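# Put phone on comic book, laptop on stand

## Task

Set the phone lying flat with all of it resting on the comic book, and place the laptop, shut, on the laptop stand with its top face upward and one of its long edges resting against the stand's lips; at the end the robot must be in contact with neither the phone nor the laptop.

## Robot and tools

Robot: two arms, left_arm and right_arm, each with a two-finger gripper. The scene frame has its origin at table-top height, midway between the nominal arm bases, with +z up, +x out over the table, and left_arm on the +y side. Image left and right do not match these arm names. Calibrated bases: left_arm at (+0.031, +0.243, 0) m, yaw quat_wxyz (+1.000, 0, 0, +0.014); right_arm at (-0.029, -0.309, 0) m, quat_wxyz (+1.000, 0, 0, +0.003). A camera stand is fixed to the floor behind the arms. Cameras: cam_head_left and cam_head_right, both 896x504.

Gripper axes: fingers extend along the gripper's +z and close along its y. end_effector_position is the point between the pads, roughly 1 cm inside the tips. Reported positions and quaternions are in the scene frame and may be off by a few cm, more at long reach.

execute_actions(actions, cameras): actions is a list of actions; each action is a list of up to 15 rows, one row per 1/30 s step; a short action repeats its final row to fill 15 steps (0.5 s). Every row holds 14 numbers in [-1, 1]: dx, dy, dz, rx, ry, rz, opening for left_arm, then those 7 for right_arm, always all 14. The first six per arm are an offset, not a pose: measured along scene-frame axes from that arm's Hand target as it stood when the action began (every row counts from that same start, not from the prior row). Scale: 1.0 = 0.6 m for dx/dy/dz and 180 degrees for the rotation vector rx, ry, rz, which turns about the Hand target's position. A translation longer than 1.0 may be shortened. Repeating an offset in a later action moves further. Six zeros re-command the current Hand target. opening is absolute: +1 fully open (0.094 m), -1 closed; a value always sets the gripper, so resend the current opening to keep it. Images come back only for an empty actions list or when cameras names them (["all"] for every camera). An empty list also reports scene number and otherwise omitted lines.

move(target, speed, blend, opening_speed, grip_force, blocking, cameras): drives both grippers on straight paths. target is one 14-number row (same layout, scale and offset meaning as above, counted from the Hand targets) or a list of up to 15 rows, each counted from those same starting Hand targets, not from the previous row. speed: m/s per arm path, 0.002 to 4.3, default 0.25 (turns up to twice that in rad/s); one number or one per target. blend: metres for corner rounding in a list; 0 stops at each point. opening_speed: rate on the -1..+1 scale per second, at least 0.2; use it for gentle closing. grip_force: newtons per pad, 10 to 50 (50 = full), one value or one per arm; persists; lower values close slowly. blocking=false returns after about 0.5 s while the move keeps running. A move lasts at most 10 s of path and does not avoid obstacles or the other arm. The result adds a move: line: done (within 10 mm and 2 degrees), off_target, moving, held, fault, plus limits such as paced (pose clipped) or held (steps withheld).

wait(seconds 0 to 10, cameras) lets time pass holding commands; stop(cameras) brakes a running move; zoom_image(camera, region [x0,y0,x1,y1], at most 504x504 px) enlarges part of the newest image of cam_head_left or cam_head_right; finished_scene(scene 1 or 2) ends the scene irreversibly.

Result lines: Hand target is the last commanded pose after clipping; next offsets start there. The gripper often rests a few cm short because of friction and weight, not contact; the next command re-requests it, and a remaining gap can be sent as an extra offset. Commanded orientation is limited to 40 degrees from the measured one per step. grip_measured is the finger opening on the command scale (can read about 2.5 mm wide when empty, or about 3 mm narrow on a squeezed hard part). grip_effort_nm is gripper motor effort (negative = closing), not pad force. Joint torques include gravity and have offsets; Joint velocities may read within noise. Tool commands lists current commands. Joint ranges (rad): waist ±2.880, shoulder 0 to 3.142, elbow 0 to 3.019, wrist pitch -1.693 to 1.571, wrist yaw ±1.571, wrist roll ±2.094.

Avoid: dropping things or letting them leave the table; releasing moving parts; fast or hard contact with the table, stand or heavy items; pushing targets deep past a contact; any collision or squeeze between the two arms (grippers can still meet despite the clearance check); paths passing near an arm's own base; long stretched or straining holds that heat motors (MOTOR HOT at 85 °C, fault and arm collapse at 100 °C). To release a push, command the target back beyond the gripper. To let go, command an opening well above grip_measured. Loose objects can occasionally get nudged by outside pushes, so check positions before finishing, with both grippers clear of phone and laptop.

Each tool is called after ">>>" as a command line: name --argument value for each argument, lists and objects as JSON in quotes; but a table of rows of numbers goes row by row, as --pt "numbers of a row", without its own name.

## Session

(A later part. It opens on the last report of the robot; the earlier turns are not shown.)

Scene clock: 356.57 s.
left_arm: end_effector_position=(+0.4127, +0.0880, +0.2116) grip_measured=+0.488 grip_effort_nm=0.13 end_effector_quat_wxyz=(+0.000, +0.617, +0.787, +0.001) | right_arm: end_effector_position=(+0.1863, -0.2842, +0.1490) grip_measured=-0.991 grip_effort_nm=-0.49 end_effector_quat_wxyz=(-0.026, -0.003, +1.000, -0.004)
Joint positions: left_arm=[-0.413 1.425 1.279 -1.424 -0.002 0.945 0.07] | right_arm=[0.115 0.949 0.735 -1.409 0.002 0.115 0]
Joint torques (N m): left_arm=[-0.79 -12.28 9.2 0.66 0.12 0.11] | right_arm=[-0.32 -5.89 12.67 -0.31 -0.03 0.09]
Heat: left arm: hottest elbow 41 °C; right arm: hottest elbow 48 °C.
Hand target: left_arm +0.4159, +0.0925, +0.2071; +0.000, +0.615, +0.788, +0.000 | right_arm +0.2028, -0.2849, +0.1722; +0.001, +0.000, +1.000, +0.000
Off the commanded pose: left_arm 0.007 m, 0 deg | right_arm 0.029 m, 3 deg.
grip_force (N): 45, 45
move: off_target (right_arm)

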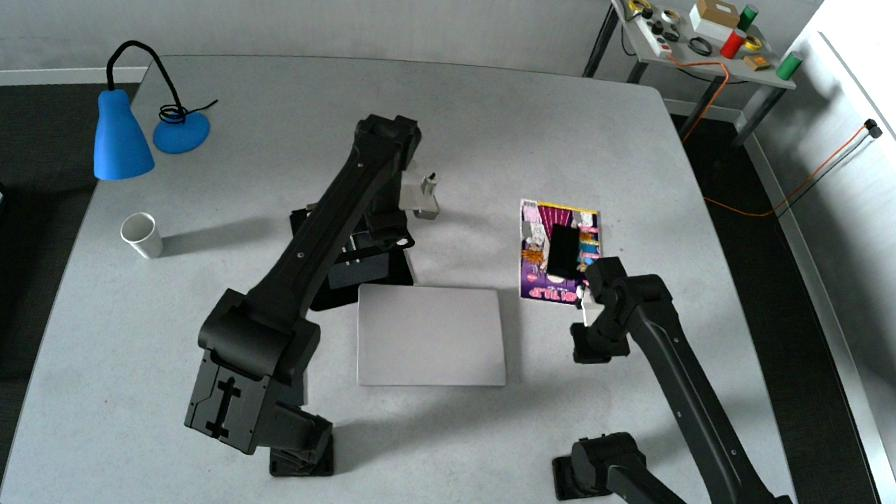

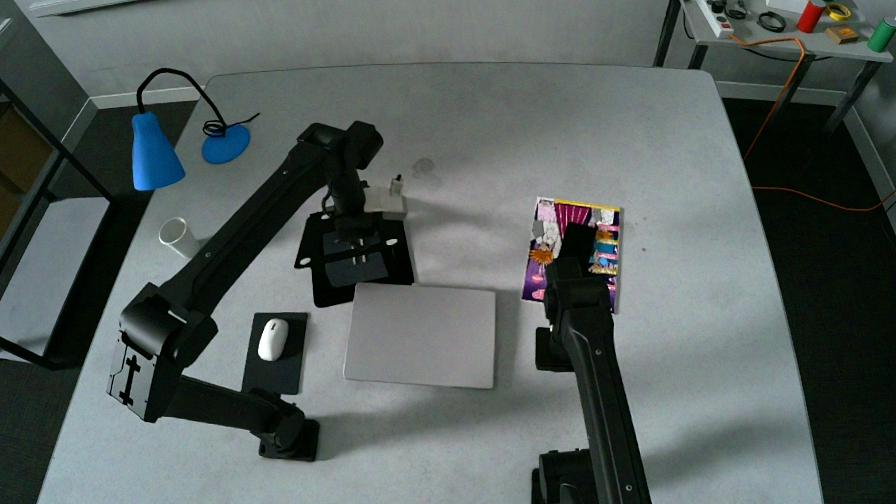

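>>> move --target '[0.0,-0.02,-0.11,0,0,0,0.49,0,0,0,0,0,0,-1]' --speed 0.08 --cameras '["cam_head_left","cam_head_right"]'

>>> zoom_image --camera "cam_head_left" --region '[300, 160, 460, 320]'

>>> zoom_image --camera "cam_head_right" --region '[280, 160, 440, 320]'

Scene clock: 364.30 s.
left_arm: end_effector_position=(+0.4175, +0.0854, +0.1467) grip_measured=+0.488 grip_effort_nm=0.13 end_effector_quat_wxyz=(+0.001, +0.615, +0.789, +0.001) | right_arm: end_effector_position=(+0.1863, -0.2842, +0.1490) grip_measured=-0.991 grip_effort_nm=-0.49 end_effector_quat_wxyz=(-0.026, -0.003, +1.000, -0.004)
Joint positions: left_arm=[-0.415 1.477 1.159 -1.25 -0.002 0.939 0.07] | right_arm=[0.115 0.949 0.735 -1.409 0.002 0.115 0]
Joint torques (N m): left_arm=[-2.32 -12.34 8.92 0.91 0.13 -0.07] | right_arm=[-0.38 -6.01 12.64 -0.29 -0.03 0.09]
Heat: left arm: hottest elbow 40 °C; right arm: hottest elbow 49 °C.
Hand target: left_arm +0.4158, +0.0806, +0.1410; +0.000, +0.615, +0.788, -0.001 | right_arm +0.2028, -0.2849, +0.1722; +0.001, +0.000, +1.000, +0.000
Off the commanded pose: left_arm 0.008 m, 0 deg | right_arm 0.029 m, 3 deg.
grip_force (N): 45, 45
move: off_target (right_arm)

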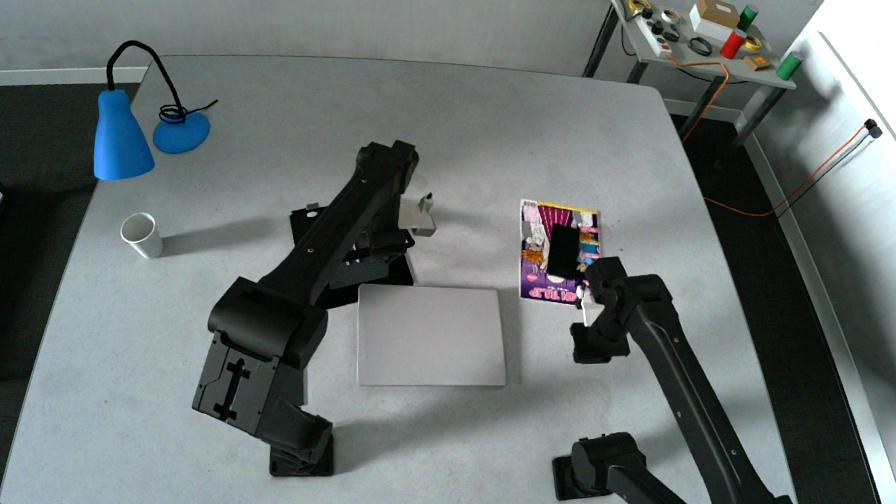

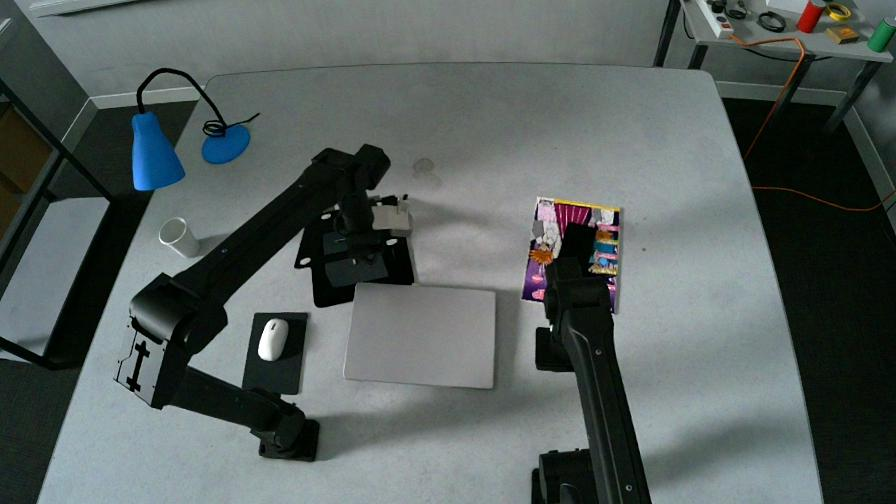

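Scaled by 3.150.

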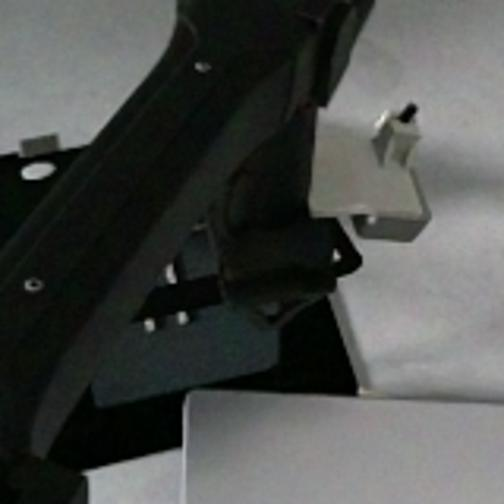

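Scaled by 3.150.

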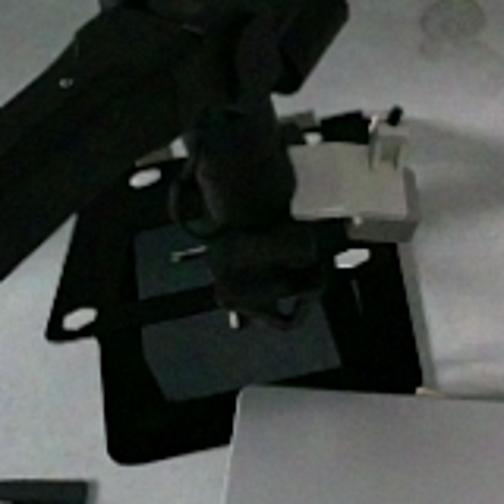

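>>> move --target '[0,0,0,0,0,0,-0.6,0,0,0,0,0,0,-1]' --opening_speed 0.4 --grip_force '[30,45]' --cameras '["cam_head_left"]'

Scene clock: 369.40 s.
left_arm: end_effector_position=(+0.4149, +0.0836, +0.1452) grip_measured=-0.580 grip_effort_nm=-0.59 end_effector_quat_wxyz=(+0.000, +0.613, +0.790, -0.002) | right_arm: end_effector_position=(+0.1863, -0.2842, +0.1490) grip_measured=-0.991 grip_effort_nm=-0.49 end_effector_quat_wxyz=(-0.026, -0.003, +1.000, -0.004)
Joint positions: left_arm=[-0.419 1.477 1.155 -1.251 0.003 0.929 0.02] | right_arm=[0.115 0.949 0.735 -1.409 0.002 0.115 0]
Joint torques (N m): left_arm=[-1.44 -11.81 9.33 0.64 -0.1 0.04] | right_arm=[-0.44 -5.83 12.64 -0.31 -0.03 0.08]
Heat: left arm: hottest elbow 39 °C; right arm: hottest elbow 49 °C.
Hand target: left_arm +0.4158, +0.0805, +0.1410; +0.000, +0.615, +0.788, -0.001 | right_arm +0.2028, -0.2849, +0.1722; +0.001, +0.000, +1.000, +0.000
Off the commanded pose: left_arm 0.005 m, 0 deg | right_arm 0.029 m, 3 deg.
grip_force (N): 30, 45
move: off_target (right_arm)
Images, in order (width x height): cam_head_left 896x504.

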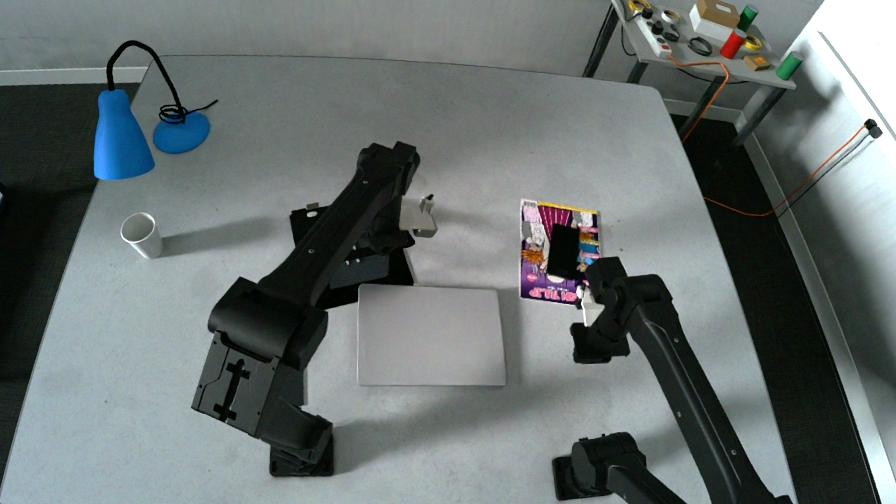

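>>> move --pt "0.1 0.005 0 0 0 0 -0.8 0 0 0 0 0 0 -1" --pt "0.1 -0.175 0 0 0 -0.067 -0.8 0 0 0 0 0 0 -1" --speed 0.06 --grip_force 45 --blend '[0.015,0]' --cameras '["cam_head_left","cam_head_right"]'

>>> zoom_image --camera "cam_head_right" --region '[280, 160, 520, 320]'

>>> zoom_image --camera "cam_head_left" --region '[280, 160, 520, 320]'

Scene clock: 380.07 s.
left_arm: end_effector_position=(+0.4726, +0.0069, +0.1522) grip_measured=-0.796 grip_effort_nm=-0.20 end_effector_quat_wxyz=(+0.003, +0.667, +0.745, +0.010) | right_arm: end_effector_position=(+0.1863, -0.2842, +0.1490) grip_measured=-0.991 grip_effort_nm=-0.49 end_effector_quat_wxyz=(-0.026, -0.003, +1.000, -0.004)
Joint positions: left_arm=[-0.525 1.678 1.414 -1.297 -0.019 0.965 0.01] | right_arm=[0.115 0.949 0.735 -1.409 0.002 0.115 0]
Joint torques (N m): left_arm=[-4.31 -12.28 13.55 0.49 0.82 0.36] | right_arm=[-0.44 -5.95 12.66 -0.27 -0.04 0.08]
Heat: left arm: hottest elbow 39 °C; right arm: hottest elbow 49 °C.
Hand target: left_arm +0.4760, -0.0243, +0.1412; +0.000, +0.695, +0.719, +0.000 | right_arm +0.2028, -0.2849, +0.1722; +0.001, +0.000, +1.000, +0.000
Off the commanded pose: left_arm 0.033 m, 5 deg | right_arm 0.029 m, 3 deg.
grip_force (N): 45, 45
move: off_target (left_arm, right_arm)

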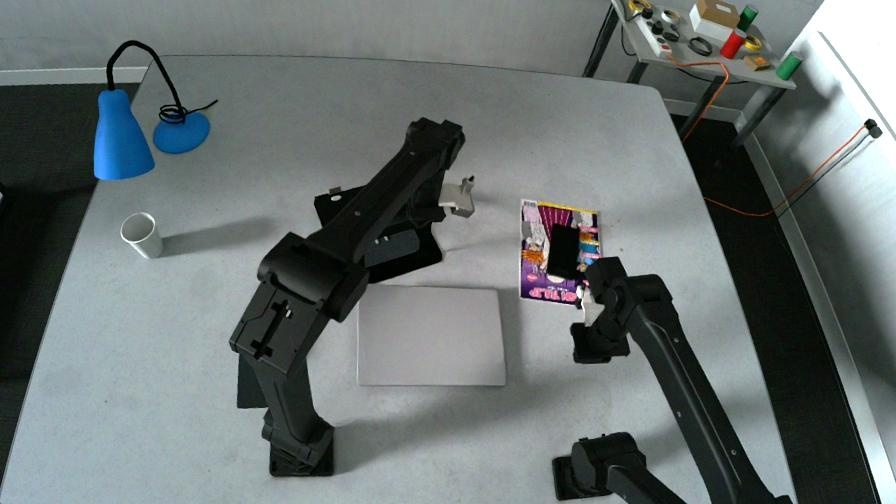

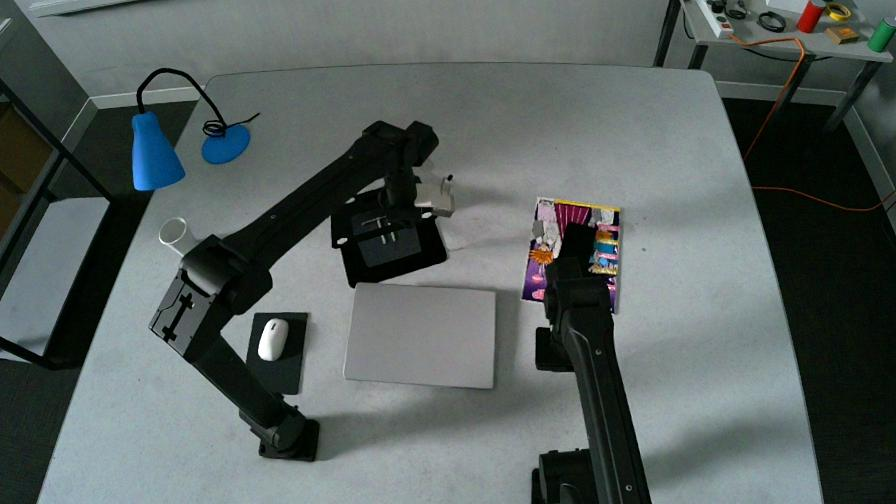

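Scaled by 2.100.

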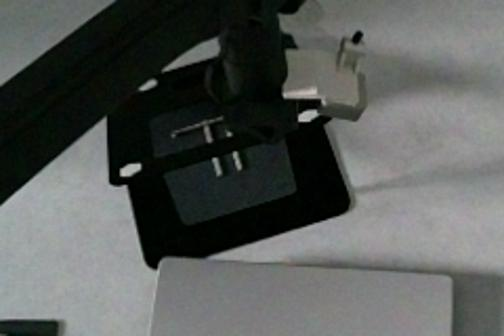

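Scaled by 2.100.

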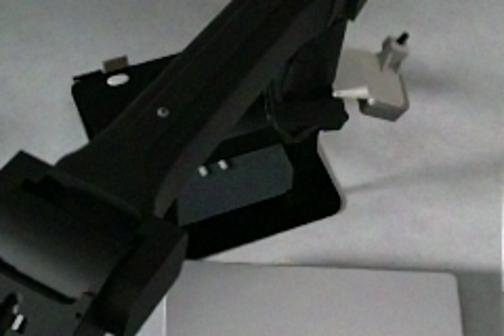

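>>> move --pt "0 0 0 0 0 0 -0.2 0 0 0 0 0 0 -1" --pt "0 0.02 0.19 0 0 0 -0.2 0 0 0 0 0 0 -1" --pt "0.24 0.56 0.17 0 0 0 -1 0 0 0 0 0 0 -1" --speed 0.2 --blend '[0,0.01,0]' --cameras '["cam_head_left","cam_head_right"]'

>>> zoom_image --camera "cam_head_left" --region '[280, 140, 520, 310]'

>>> zoom_image --camera "cam_head_right" --region '[280, 140, 520, 310]'

Scene clock: 394.40 s.
left_arm: end_effector_position=(+0.6037, +0.3096, +0.2228) grip_measured=-0.977 grip_effort_nm=-0.84 end_effector_quat_wxyz=(-0.016, +0.691, +0.722, -0.018) | right_arm: end_effector_position=(+0.1863, -0.2842, +0.1490) grip_measured=-0.991 grip_effort_nm=-0.49 end_effector_quat_wxyz=(-0.026, -0.003, +1.000, -0.004)
Joint positions: left_arm=[0.088 1.895 1.903 -1.627 -0.002 1.644 0.001] | right_arm=[0.115 0.949 0.735 -1.409 0.002 0.115 0]
Joint torques (N m): left_arm=[-0.91 -20.31 16.53 -0.18 0.12 0.14] | right_arm=[-0.38 -5.95 12.7 -0.27 -0.04 0.08]
Heat: left arm: hottest elbow 41 °C; right arm: hottest elbow 50 °C.
Hand target: left_arm +0.6200, +0.3115, +0.2429; +0.000, +0.695, +0.719, -0.001 | right_arm +0.2028, -0.2849, +0.1722; +0.001, +0.000, +1.000, +0.000
Off the commanded pose: left_arm 0.026 m, 3 deg | right_arm 0.029 m, 3 deg.
grip_force (N): 45, 45
move: off_target (left_arm, right_arm); target 3's new opening was sent with left_arm's hand 0.026 m and 3 deg from that target

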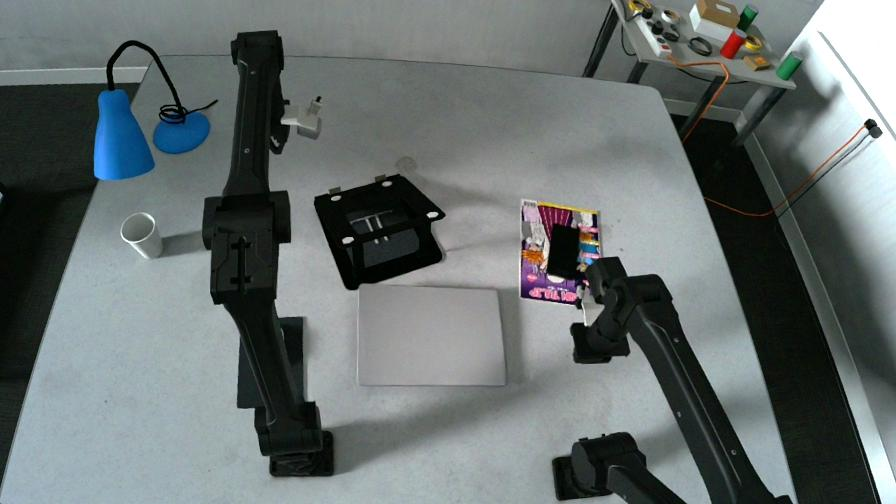

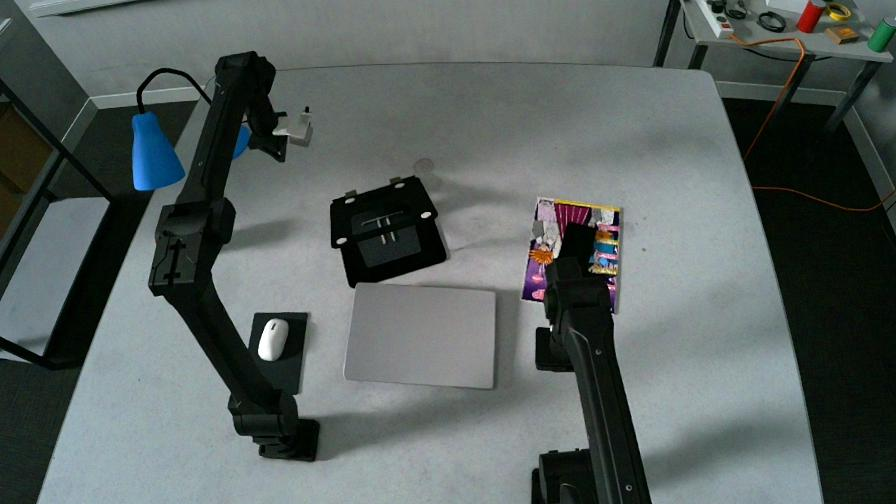

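Scaled by 2.100.

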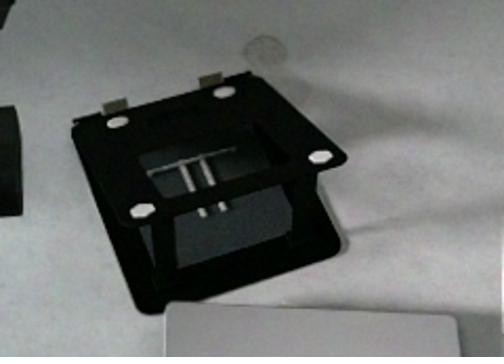

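Scaled by 2.100.

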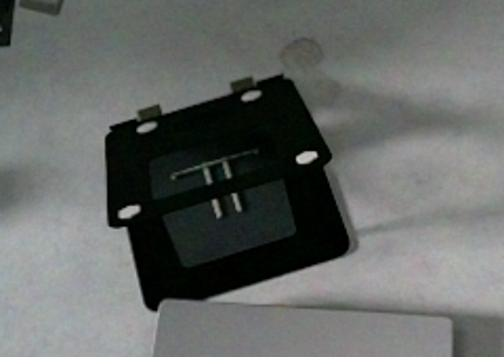

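>>> move --pt "-0.05 0.0 0 0 0 0 -1 0 0 0 0 0 0 -1" --pt "-0.05 0.0 -0.35 0 0 0 -1 0 0 0 0 0 0 -1" --speed 0.15 --blend '[0.02,0]' --cameras '["cam_head_left","cam_head_right"]'

>>> zoom_image --camera "cam_head_left" --region '[220, 120, 460, 310]'

>>> zoom_image --camera "cam_head_right" --region '[220, 120, 460, 310]'

Scene clock: 404.10 s.
left_arm: end_effector_position=(+0.5896, +0.3080, +0.0354) grip_measured=-0.978 grip_effort_nm=-0.91 end_effector_quat_wxyz=(-0.003, +0.694, +0.720, -0.002) | right_arm: end_effector_position=(+0.1863, -0.2842, +0.1490) grip_measured=-0.991 grip_effort_nm=-0.49 end_effector_quat_wxyz=(-0.026, -0.003, +1.000, -0.004)
Joint positions: left_arm=[0.088 1.947 1.474 -1.103 -0.002 1.65 0.001] | right_arm=[0.115 0.949 0.735 -1.409 0.002 0.115 0]
Joint torques (N m): left_arm=[-0.03 -19.84 8.44 0.73 0.14 0.09] | right_arm=[-0.38 -5.89 12.68 -0.29 -0.04 0.09]
Heat: left arm: hottest elbow 42 °C; right arm: hottest elbow 50 °C.
Hand target: left_arm +0.5899, +0.3116, +0.0331; +0.000, +0.695, +0.719, +0.000 | right_arm +0.2028, -0.2849, +0.1722; +0.001, +0.000, +1.000, +0.000
Off the commanded pose: left_arm 0.004 m, 0 deg | right_arm 0.029 m, 3 deg.
grip_force (N): 45, 45
move: off_target (right_arm); blend cut to 0.0143 m at target 1

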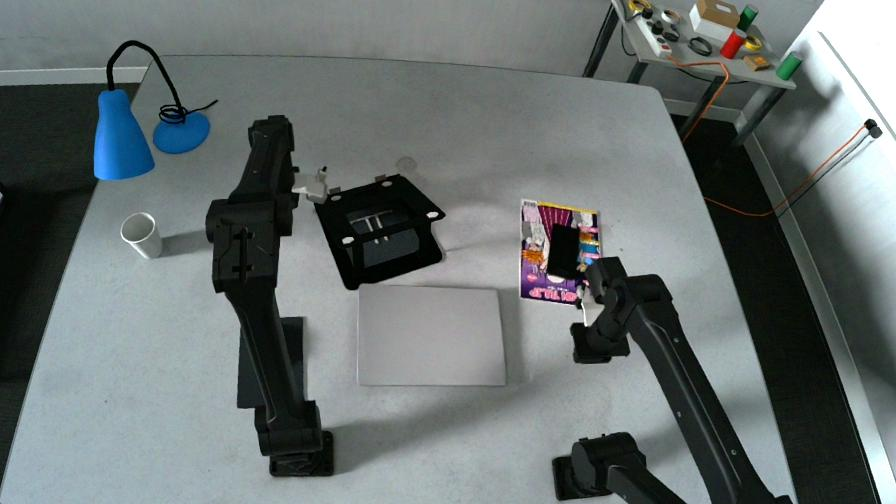

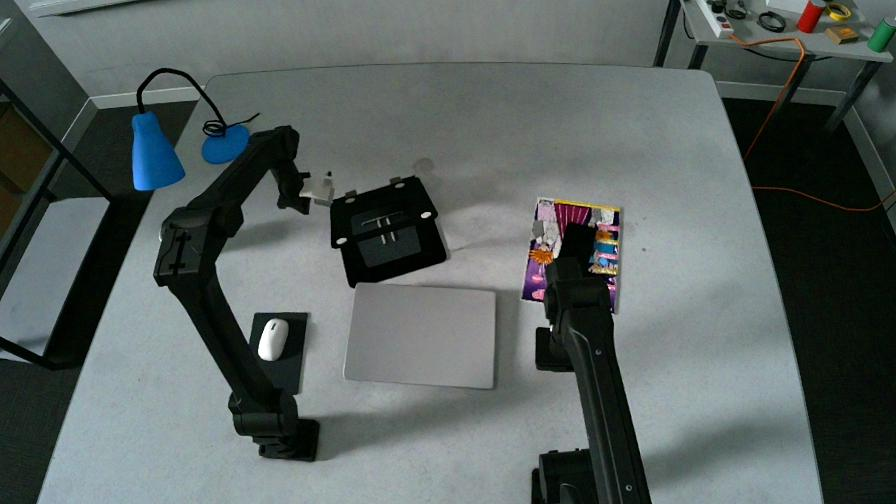

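Scaled by 2.100.

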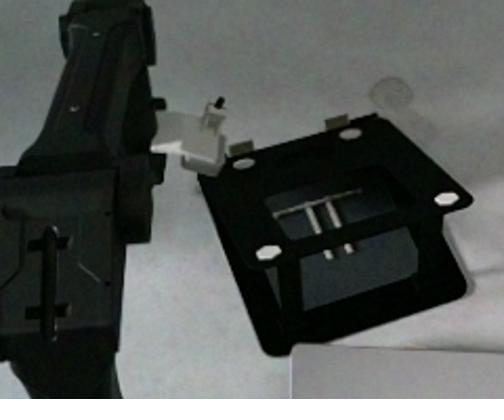

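Scaled by 2.100.

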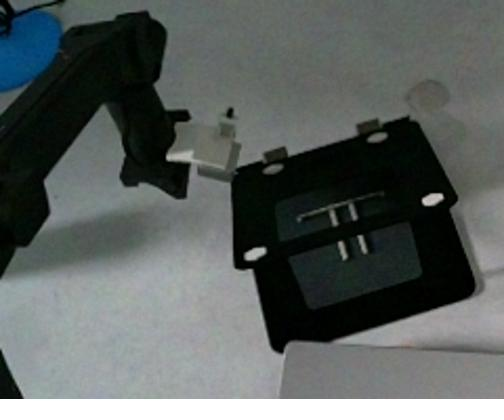

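>>> move --pt "0 -0.061 -0.01 0 0 0 -1 0 0 0 0 0 0 -1" --pt "0.05 -0.11 -0.01 0 0 0 -1 0 0 0 0 0 0 -1" --pt "0.105 -0.175 -0.005 0 0 0 -1 0 0 0 0 0 0 -1" --speed 0.06 --blend '[0.01,0.01,0]' --cameras '["cam_head_left","cam_head_right"]'

>>> zoom_image --camera "cam_head_left" --region '[260, 120, 500, 310]'

>>> zoom_image --camera "cam_head_right" --region '[260, 120, 500, 310]'

Scene clock: 411.80 s.
left_arm: end_effector_position=(+0.6295, +0.2268, +0.0192) grip_measured=-0.978 grip_effort_nm=-0.91 end_effector_quat_wxyz=(-0.017, +0.688, +0.725, -0.011) | right_arm: end_effector_position=(+0.1863, -0.2842, +0.1490) grip_measured=-0.991 grip_effort_nm=-0.49 end_effector_quat_wxyz=(-0.026, -0.003, +1.000, -0.004)
Joint positions: left_arm=[-0.056 2.072 1.632 -1.17 -0.005 1.491 0.001] | right_arm=[0.115 0.949 0.735 -1.409 0.002 0.115 0]
Joint torques (N m): left_arm=[-3.66 -20.31 14.99 -0.14 0.32 -0.1] | right_arm=[-0.38 -5.83 12.64 -0.25 -0.04 0.09]
Heat: left arm: hottest elbow 41 °C; right arm: hottest elbow 50 °C.
Hand target: left_arm +0.6530, +0.2066, +0.0302; +0.000, +0.695, +0.719, +0.000 | right_arm +0.2028, -0.2849, +0.1722; +0.001, +0.000, +1.000, +0.000
Off the commanded pose: left_arm 0.033 m, 3 deg | right_arm 0.029 m, 3 deg.
grip_force (N): 45, 45
move: off_target (left_arm, right_arm)

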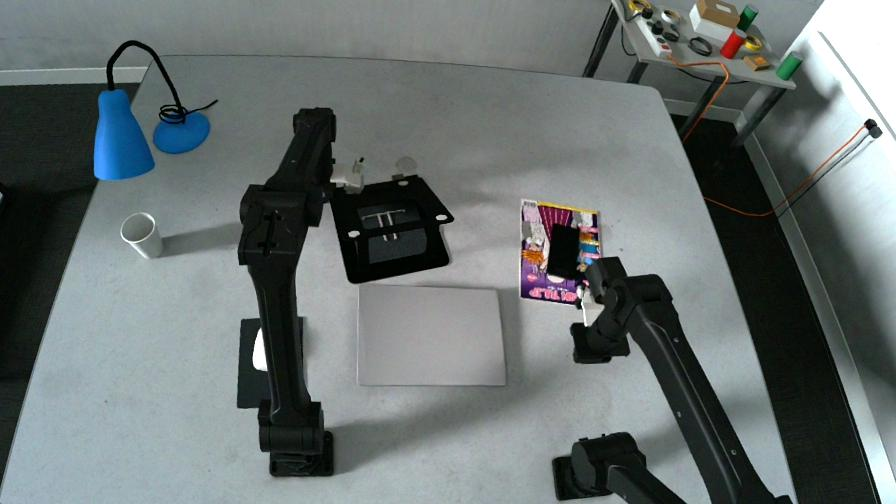

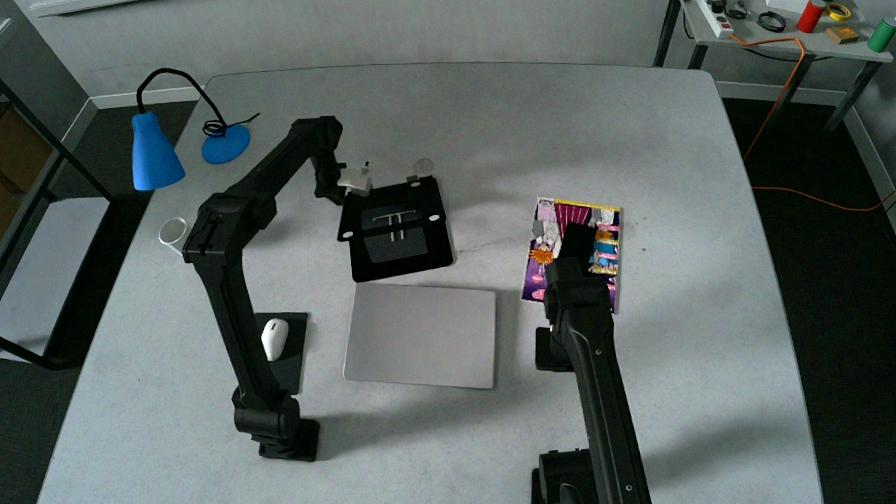

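Scaled by 2.100.

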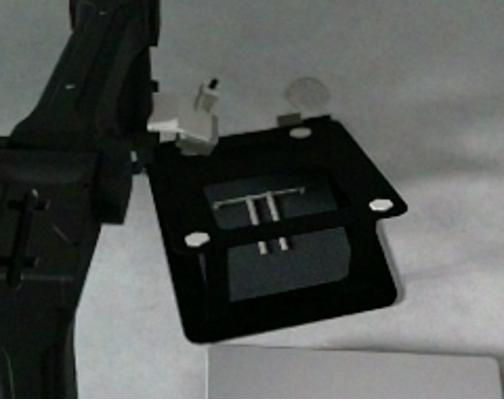

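Scaled by 2.100.

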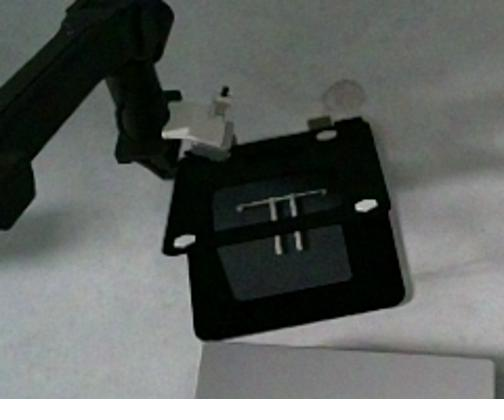

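>>> move --pt "0.02 -0.075 -0.005 0 0 0 -1 0 0 0 0 0 0 -1" --speed 0.06 --cameras '["cam_head_left","cam_head_right"]'

>>> zoom_image --camera "cam_head_left" --region '[260, 120, 500, 310]'

>>> zoom_image --camera "cam_head_right" --region '[260, 120, 500, 310]'

Scene clock: 416.80 s.
left_arm: end_effector_position=(+0.6460, +0.1855, +0.0195) grip_measured=-0.978 grip_effort_nm=-0.91 end_effector_quat_wxyz=(-0.014, +0.687, +0.726, -0.008) | right_arm: end_effector_position=(+0.1863, -0.2842, +0.1490) grip_measured=-0.991 grip_effort_nm=-0.49 end_effector_quat_wxyz=(-0.026, -0.003, +1.000, -0.004)
Joint positions: left_arm=[-0.122 2.113 1.703 -1.192 -0.005 1.423 0.001] | right_arm=[0.115 0.949 0.735 -1.409 0.002 0.115 0]
Joint torques (N m): left_arm=[-4.19 -20.31 14.71 -0.12 0.32 -0.13] | right_arm=[-0.38 -5.77 12.64 -0.28 -0.04 0.08]
Heat: left arm: hottest elbow 41 °C; right arm: hottest elbow 50 °C.
Hand target: left_arm +0.6649, +0.1616, +0.0271; +0.000, +0.695, +0.719, -0.001 | right_arm +0.2028, -0.2849, +0.1722; +0.001, +0.000, +1.000, +0.000
Off the commanded pose: left_arm 0.032 m, 2 deg | right_arm 0.029 m, 3 deg.
grip_force (N): 45, 45
move: off_target (left_arm, right_arm)

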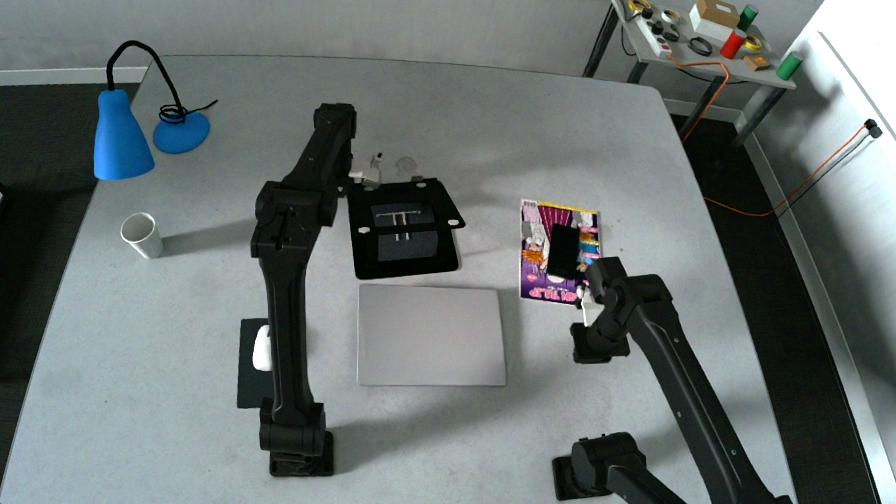

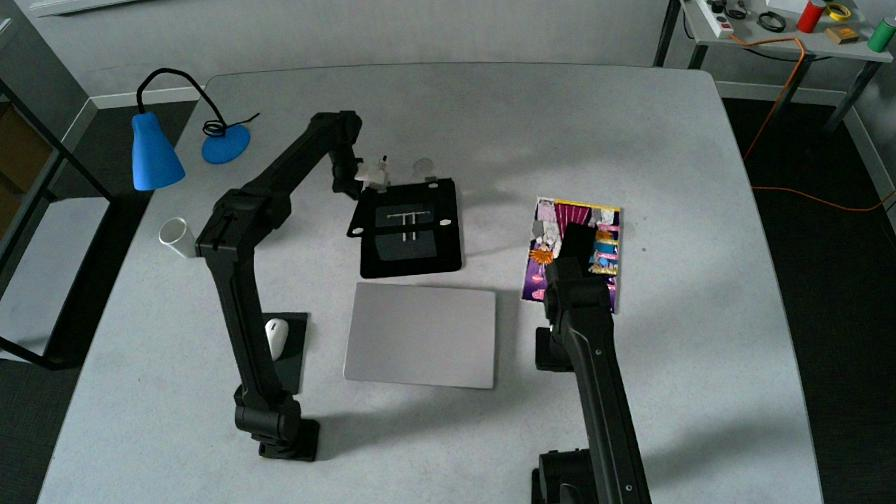

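Scaled by 2.100.

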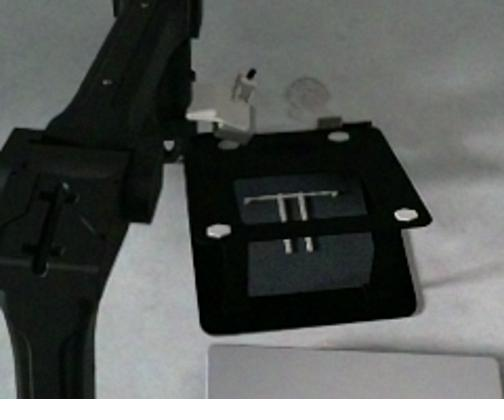

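Scaled by 2.100.

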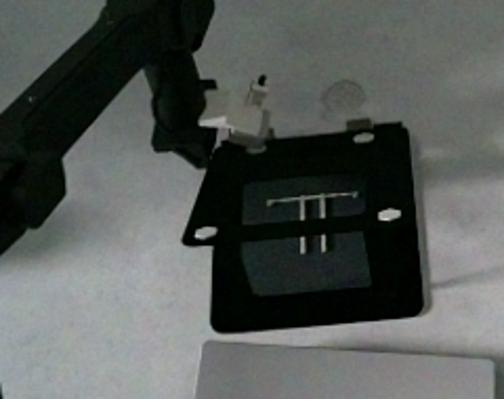

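>>> move --pt "0 0.13 0 0 0 0 -1 0 0 0 0 0 0 -1" --pt "0 0.13 0.38 0 0 0 -1 0 0 0.1 0 0 0 -1" --pt "-0.55 0.26 0.42 0 0 0 -1 0 0 0.16 0 0 0 -1" --speed '[0.08,0.2,0.2]' --blend '[0.01,0.04,0]' --cameras '["all"]'

Scene clock: 441.63 s.
left_arm: end_effector_position=(+0.3414, +0.3148, +0.2797) grip_measured=-0.978 grip_effort_nm=-0.91 end_effector_quat_wxyz=(+0.001, +0.696, +0.718, +0.004) | right_arm: end_effector_position=(+0.1916, -0.2836, +0.2444) grip_measured=-0.991 grip_effort_nm=-0.49 end_effector_quat_wxyz=(-0.026, -0.003, +1.000, -0.004)
Joint positions: left_arm=[0.199 1.167 1.225 -1.62 -0.002 1.769 0.001] | right_arm=[0.115 0.94 0.981 -1.664 0.002 0.115 0]
Joint torques (N m): left_arm=[-0.21 -8.76 9.22 -0.02 0.16 0.06] | right_arm=[-0.26 -5.77 13.01 -0.28 -0.03 0.09]
Heat: left arm: hottest elbow 40 °C; right arm: hottest elbow 51 °C.
Hand target: left_arm +0.3349, +0.3176, +0.2790; +0.000, +0.695, +0.719, +0.000 | right_arm +0.2028, -0.2849, +0.2682; +0.000, +0.000, +1.000, +0.000
Off the commanded pose: left_arm 0.007 m, 1 deg | right_arm 0.026 m, 3 deg.
grip_force (N): 45, 45
move: off_target (right_arm)

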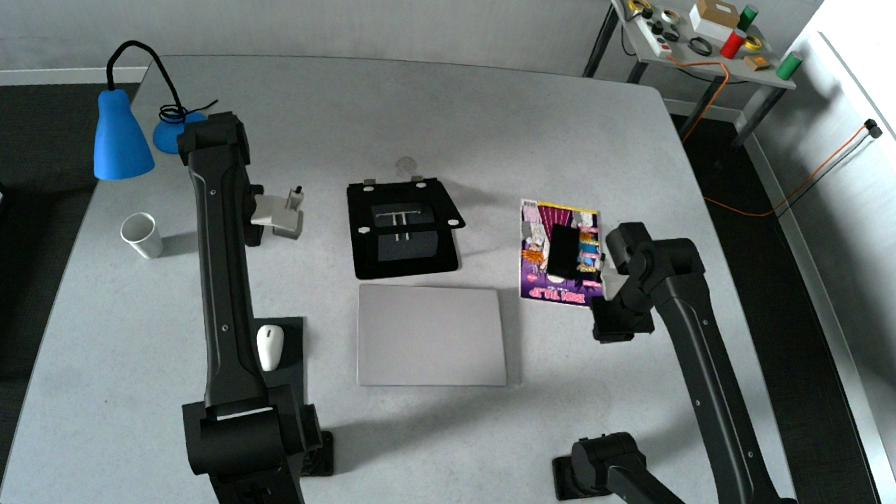

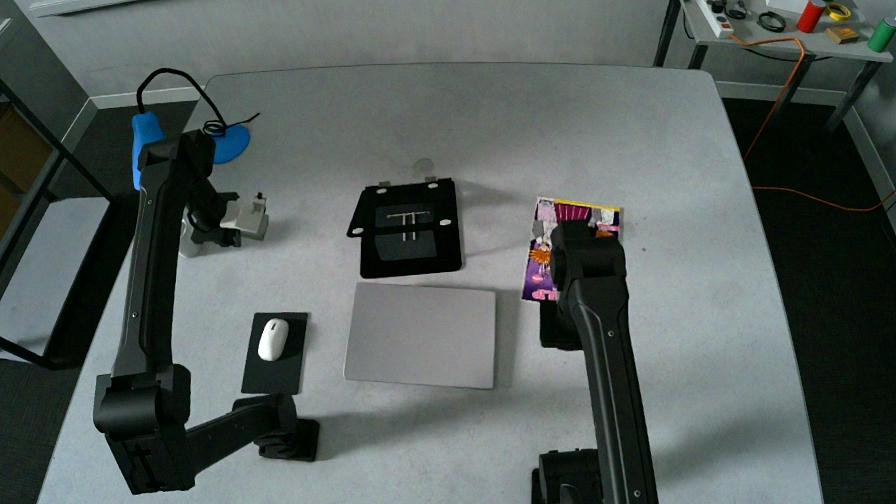

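>>> move --target '[-0.112,-0.15,-0.18,-0.365,0.224,0.546,0.17,0.109,0.058,-0.16,0.395,-0.076,-0.114,0.17]' --speed 0.25 --cameras '["all"]'

Scene clock: 468.33 s.
left_arm: end_effector_position=(+0.2692, +0.2258, +0.1711) grip_measured=+0.168 grip_effort_nm=0.13 end_effector_quat_wxyz=(+0.111, -0.175, +0.818, -0.537) | right_arm: end_effector_position=(+0.2700, -0.2477, +0.1795) grip_measured=+0.169 grip_effort_nm=0.07 end_effector_quat_wxyz=(+0.116, +0.155, +0.794, +0.576)
Joint positions: left_arm=[0.611 1.133 0.594 -1.506 1.105 0.515 0.055] | right_arm=[-0.373 1.121 0.589 -0.967 -1.255 0.069 0.055]
Joint torques (N m): left_arm=[-0.5 -7.3 7.21 -0.1 0.59 -0.04] | right_arm=[-0.21 -6.07 6.56 0.65 -0.66 0.18]
Motor temperatures (°C): left_arm=[22 28 39 23 27 23 29] | right_arm=[26 34 53 25 24 23 26]
Heat: left arm: hottest elbow 39 °C; right arm: hottest elbow 53 °C.
Hand target: left_arm +0.2678, +0.2275, +0.1710; +0.119, -0.181, +0.817, -0.535 | right_arm +0.2682, -0.2500, +0.1722; +0.111, +0.167, +0.792, +0.577
Off the commanded pose: left_arm 0.002 m, 1 deg | right_arm 0.008 m, 1 deg.
grip_force (N): 45, 45
move: done

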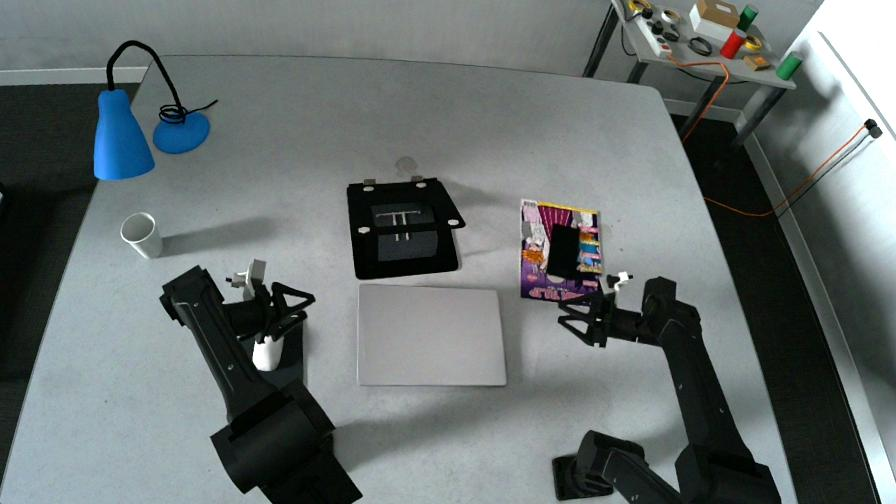

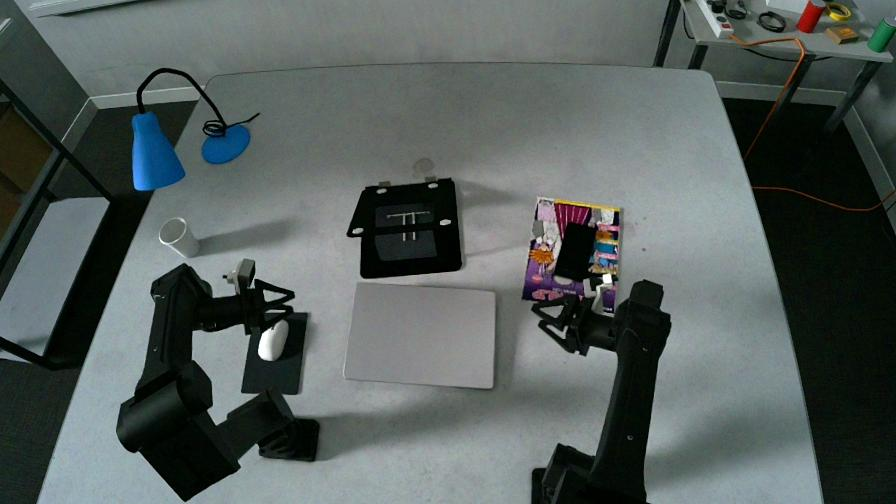

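>>> move --pt "0 -0.046 -0.118 0 0 0 0.17 0 0.033 -0.12 0 0 0 0.17" --pt "0 -0.104 -0.223 0 0 0 0.17 0 0.075 -0.225 0 0 0 0.17" --speed 0.12 --blend '[0.02,0]' --cameras '["all"]'

>>> zoom_image --camera "cam_head_left" --region '[230, 250, 630, 450]'

>>> zoom_image --camera "cam_head_right" --region '[230, 250, 630, 450]'

Scene clock: 475.23 s.
left_arm: end_effector_position=(+0.2697, +0.1690, +0.0366) grip_measured=+0.168 grip_effort_nm=0.13 end_effector_quat_wxyz=(+0.117, -0.187, +0.815, -0.535) | right_arm: end_effector_position=(+0.2748, -0.2102, +0.0447) grip_measured=+0.169 grip_effort_nm=0.06 end_effector_quat_wxyz=(+0.124, +0.162, +0.791, +0.577)
Joint positions: left_arm=[0.365 1.317 0.25 -0.395 1.158 -0.129 0.055] | right_arm=[-0.222 1.487 0.308 0.161 -1.206 0.574 0.055]
Joint torques (N m): left_arm=[-3.19 -7.06 4.31 1.01 0.49 -0.01] | right_arm=[1.44 -7.12 3.17 1.37 -0.41 0.17]
Heat: left arm: hottest elbow 39 °C; right arm: hottest elbow 51 °C.
Hand target: left_arm +0.2678, +0.1652, +0.0372; +0.119, -0.181, +0.817, -0.534 | right_arm +0.2684, -0.2051, +0.0373; +0.111, +0.167, +0.792, +0.577
Off the commanded pose: left_arm 0.004 m, 1 deg | right_arm 0.011 m, 2 deg.
grip_force (N): 45, 45
move: off_target (right_arm)

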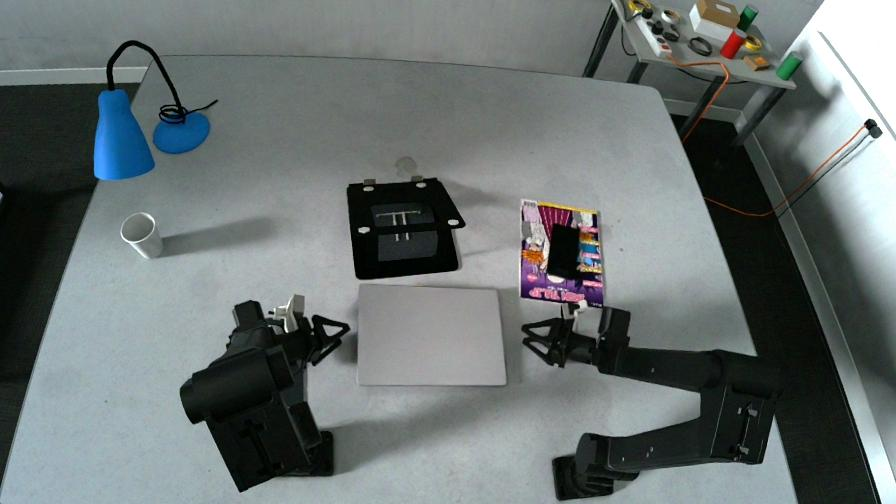

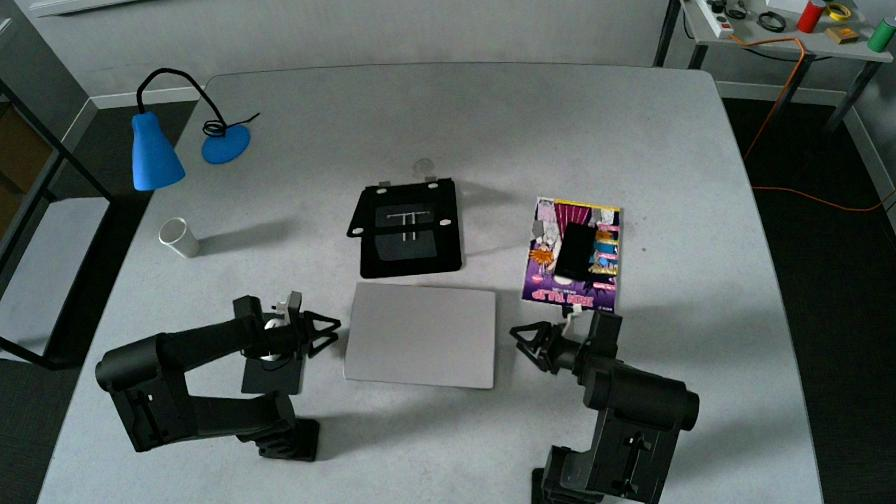

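Scaled by 1.260.

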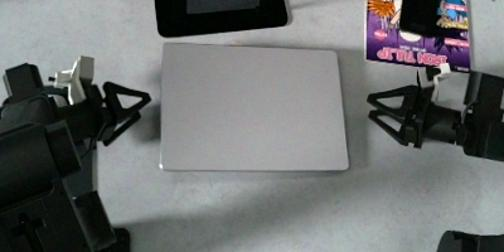

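Scaled by 1.260.

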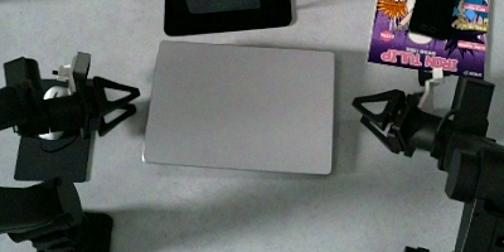

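>>> move --pt "-0.042 0 -0.008 0 0 0 0.17 -0.037 0 -0.017 0 0 0 0.17" --pt "-0.042 -0.05 -0.008 0 0 0 0.17 -0.037 0.055 -0.017 0 0 0 0.17" --speed 0.06 --cameras '["all"]'

>>> zoom_image --camera "cam_head_left" --region '[280, 260, 580, 410]'

>>> zoom_image --camera "cam_head_right" --region '[280, 260, 580, 410]'

Scene clock: 486.20 s.
left_arm: end_effector_position=(+0.2447, +0.1384, +0.0320) grip_measured=+0.168 grip_effort_nm=0.13 end_effector_quat_wxyz=(+0.117, -0.187, +0.816, -0.534) | right_arm: end_effector_position=(+0.2543, -0.1765, +0.0348) grip_measured=+0.169 grip_effort_nm=0.06 end_effector_quat_wxyz=(+0.126, +0.160, +0.790, +0.578)
Joint positions: left_arm=[0.241 1.189 0.112 -0.124 1.125 -0.417 0.055] | right_arm=[-0.091 1.543 0.196 0.577 -1.127 0.837 0.055]
Joint torques (N m): left_arm=[-2.67 -5.07 4.67 1.29 0.41 -0.07] | right_arm=[1.49 -6.36 2 1.63 -0.21 0.16]
Motor temperatures (°C): left_arm=[22 28 38 23 27 23 29] | right_arm=[26 34 48 25 24 23 25]
Heat: left arm: hottest elbow 38 °C; right arm: hottest elbow 48 °C.
Hand target: left_arm +0.2426, +0.1352, +0.0324; +0.119, -0.181, +0.817, -0.534 | right_arm +0.2463, -0.1722, +0.0271; +0.112, +0.167, +0.792, +0.577
Off the commanded pose: left_arm 0.004 m, 1 deg | right_arm 0.012 m, 2 deg.
grip_force (N): 45, 45
move: off_target (right_arm)

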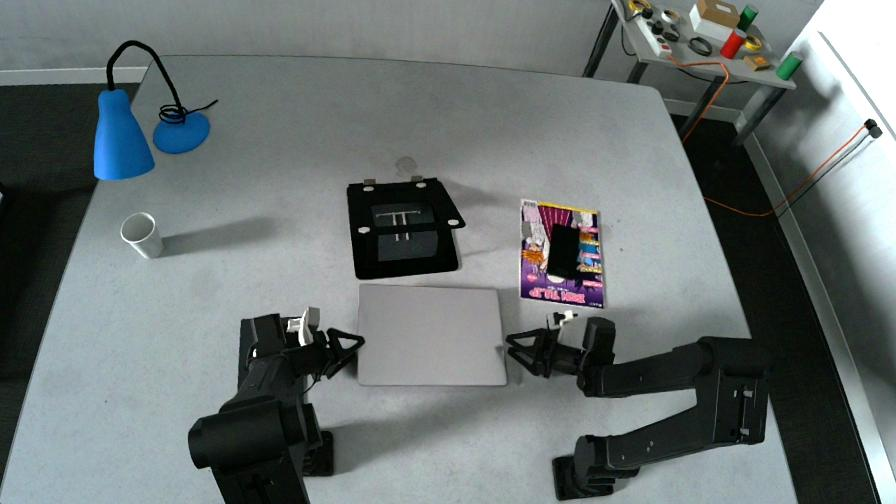

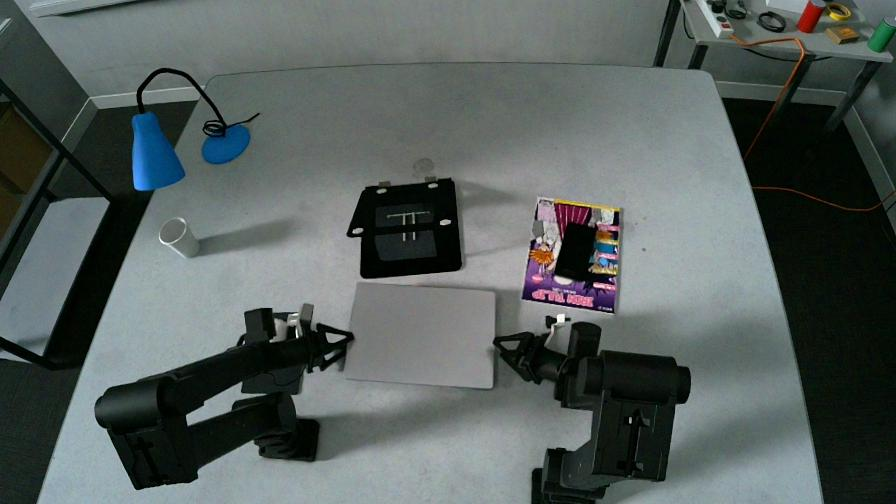

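Scaled by 1.680.

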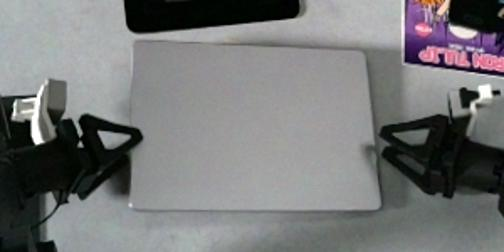

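Scaled by 1.680.

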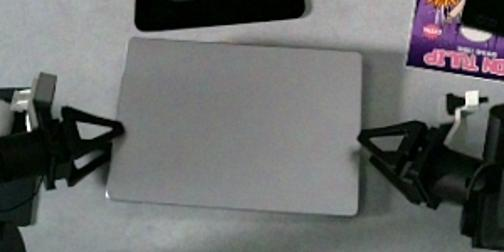

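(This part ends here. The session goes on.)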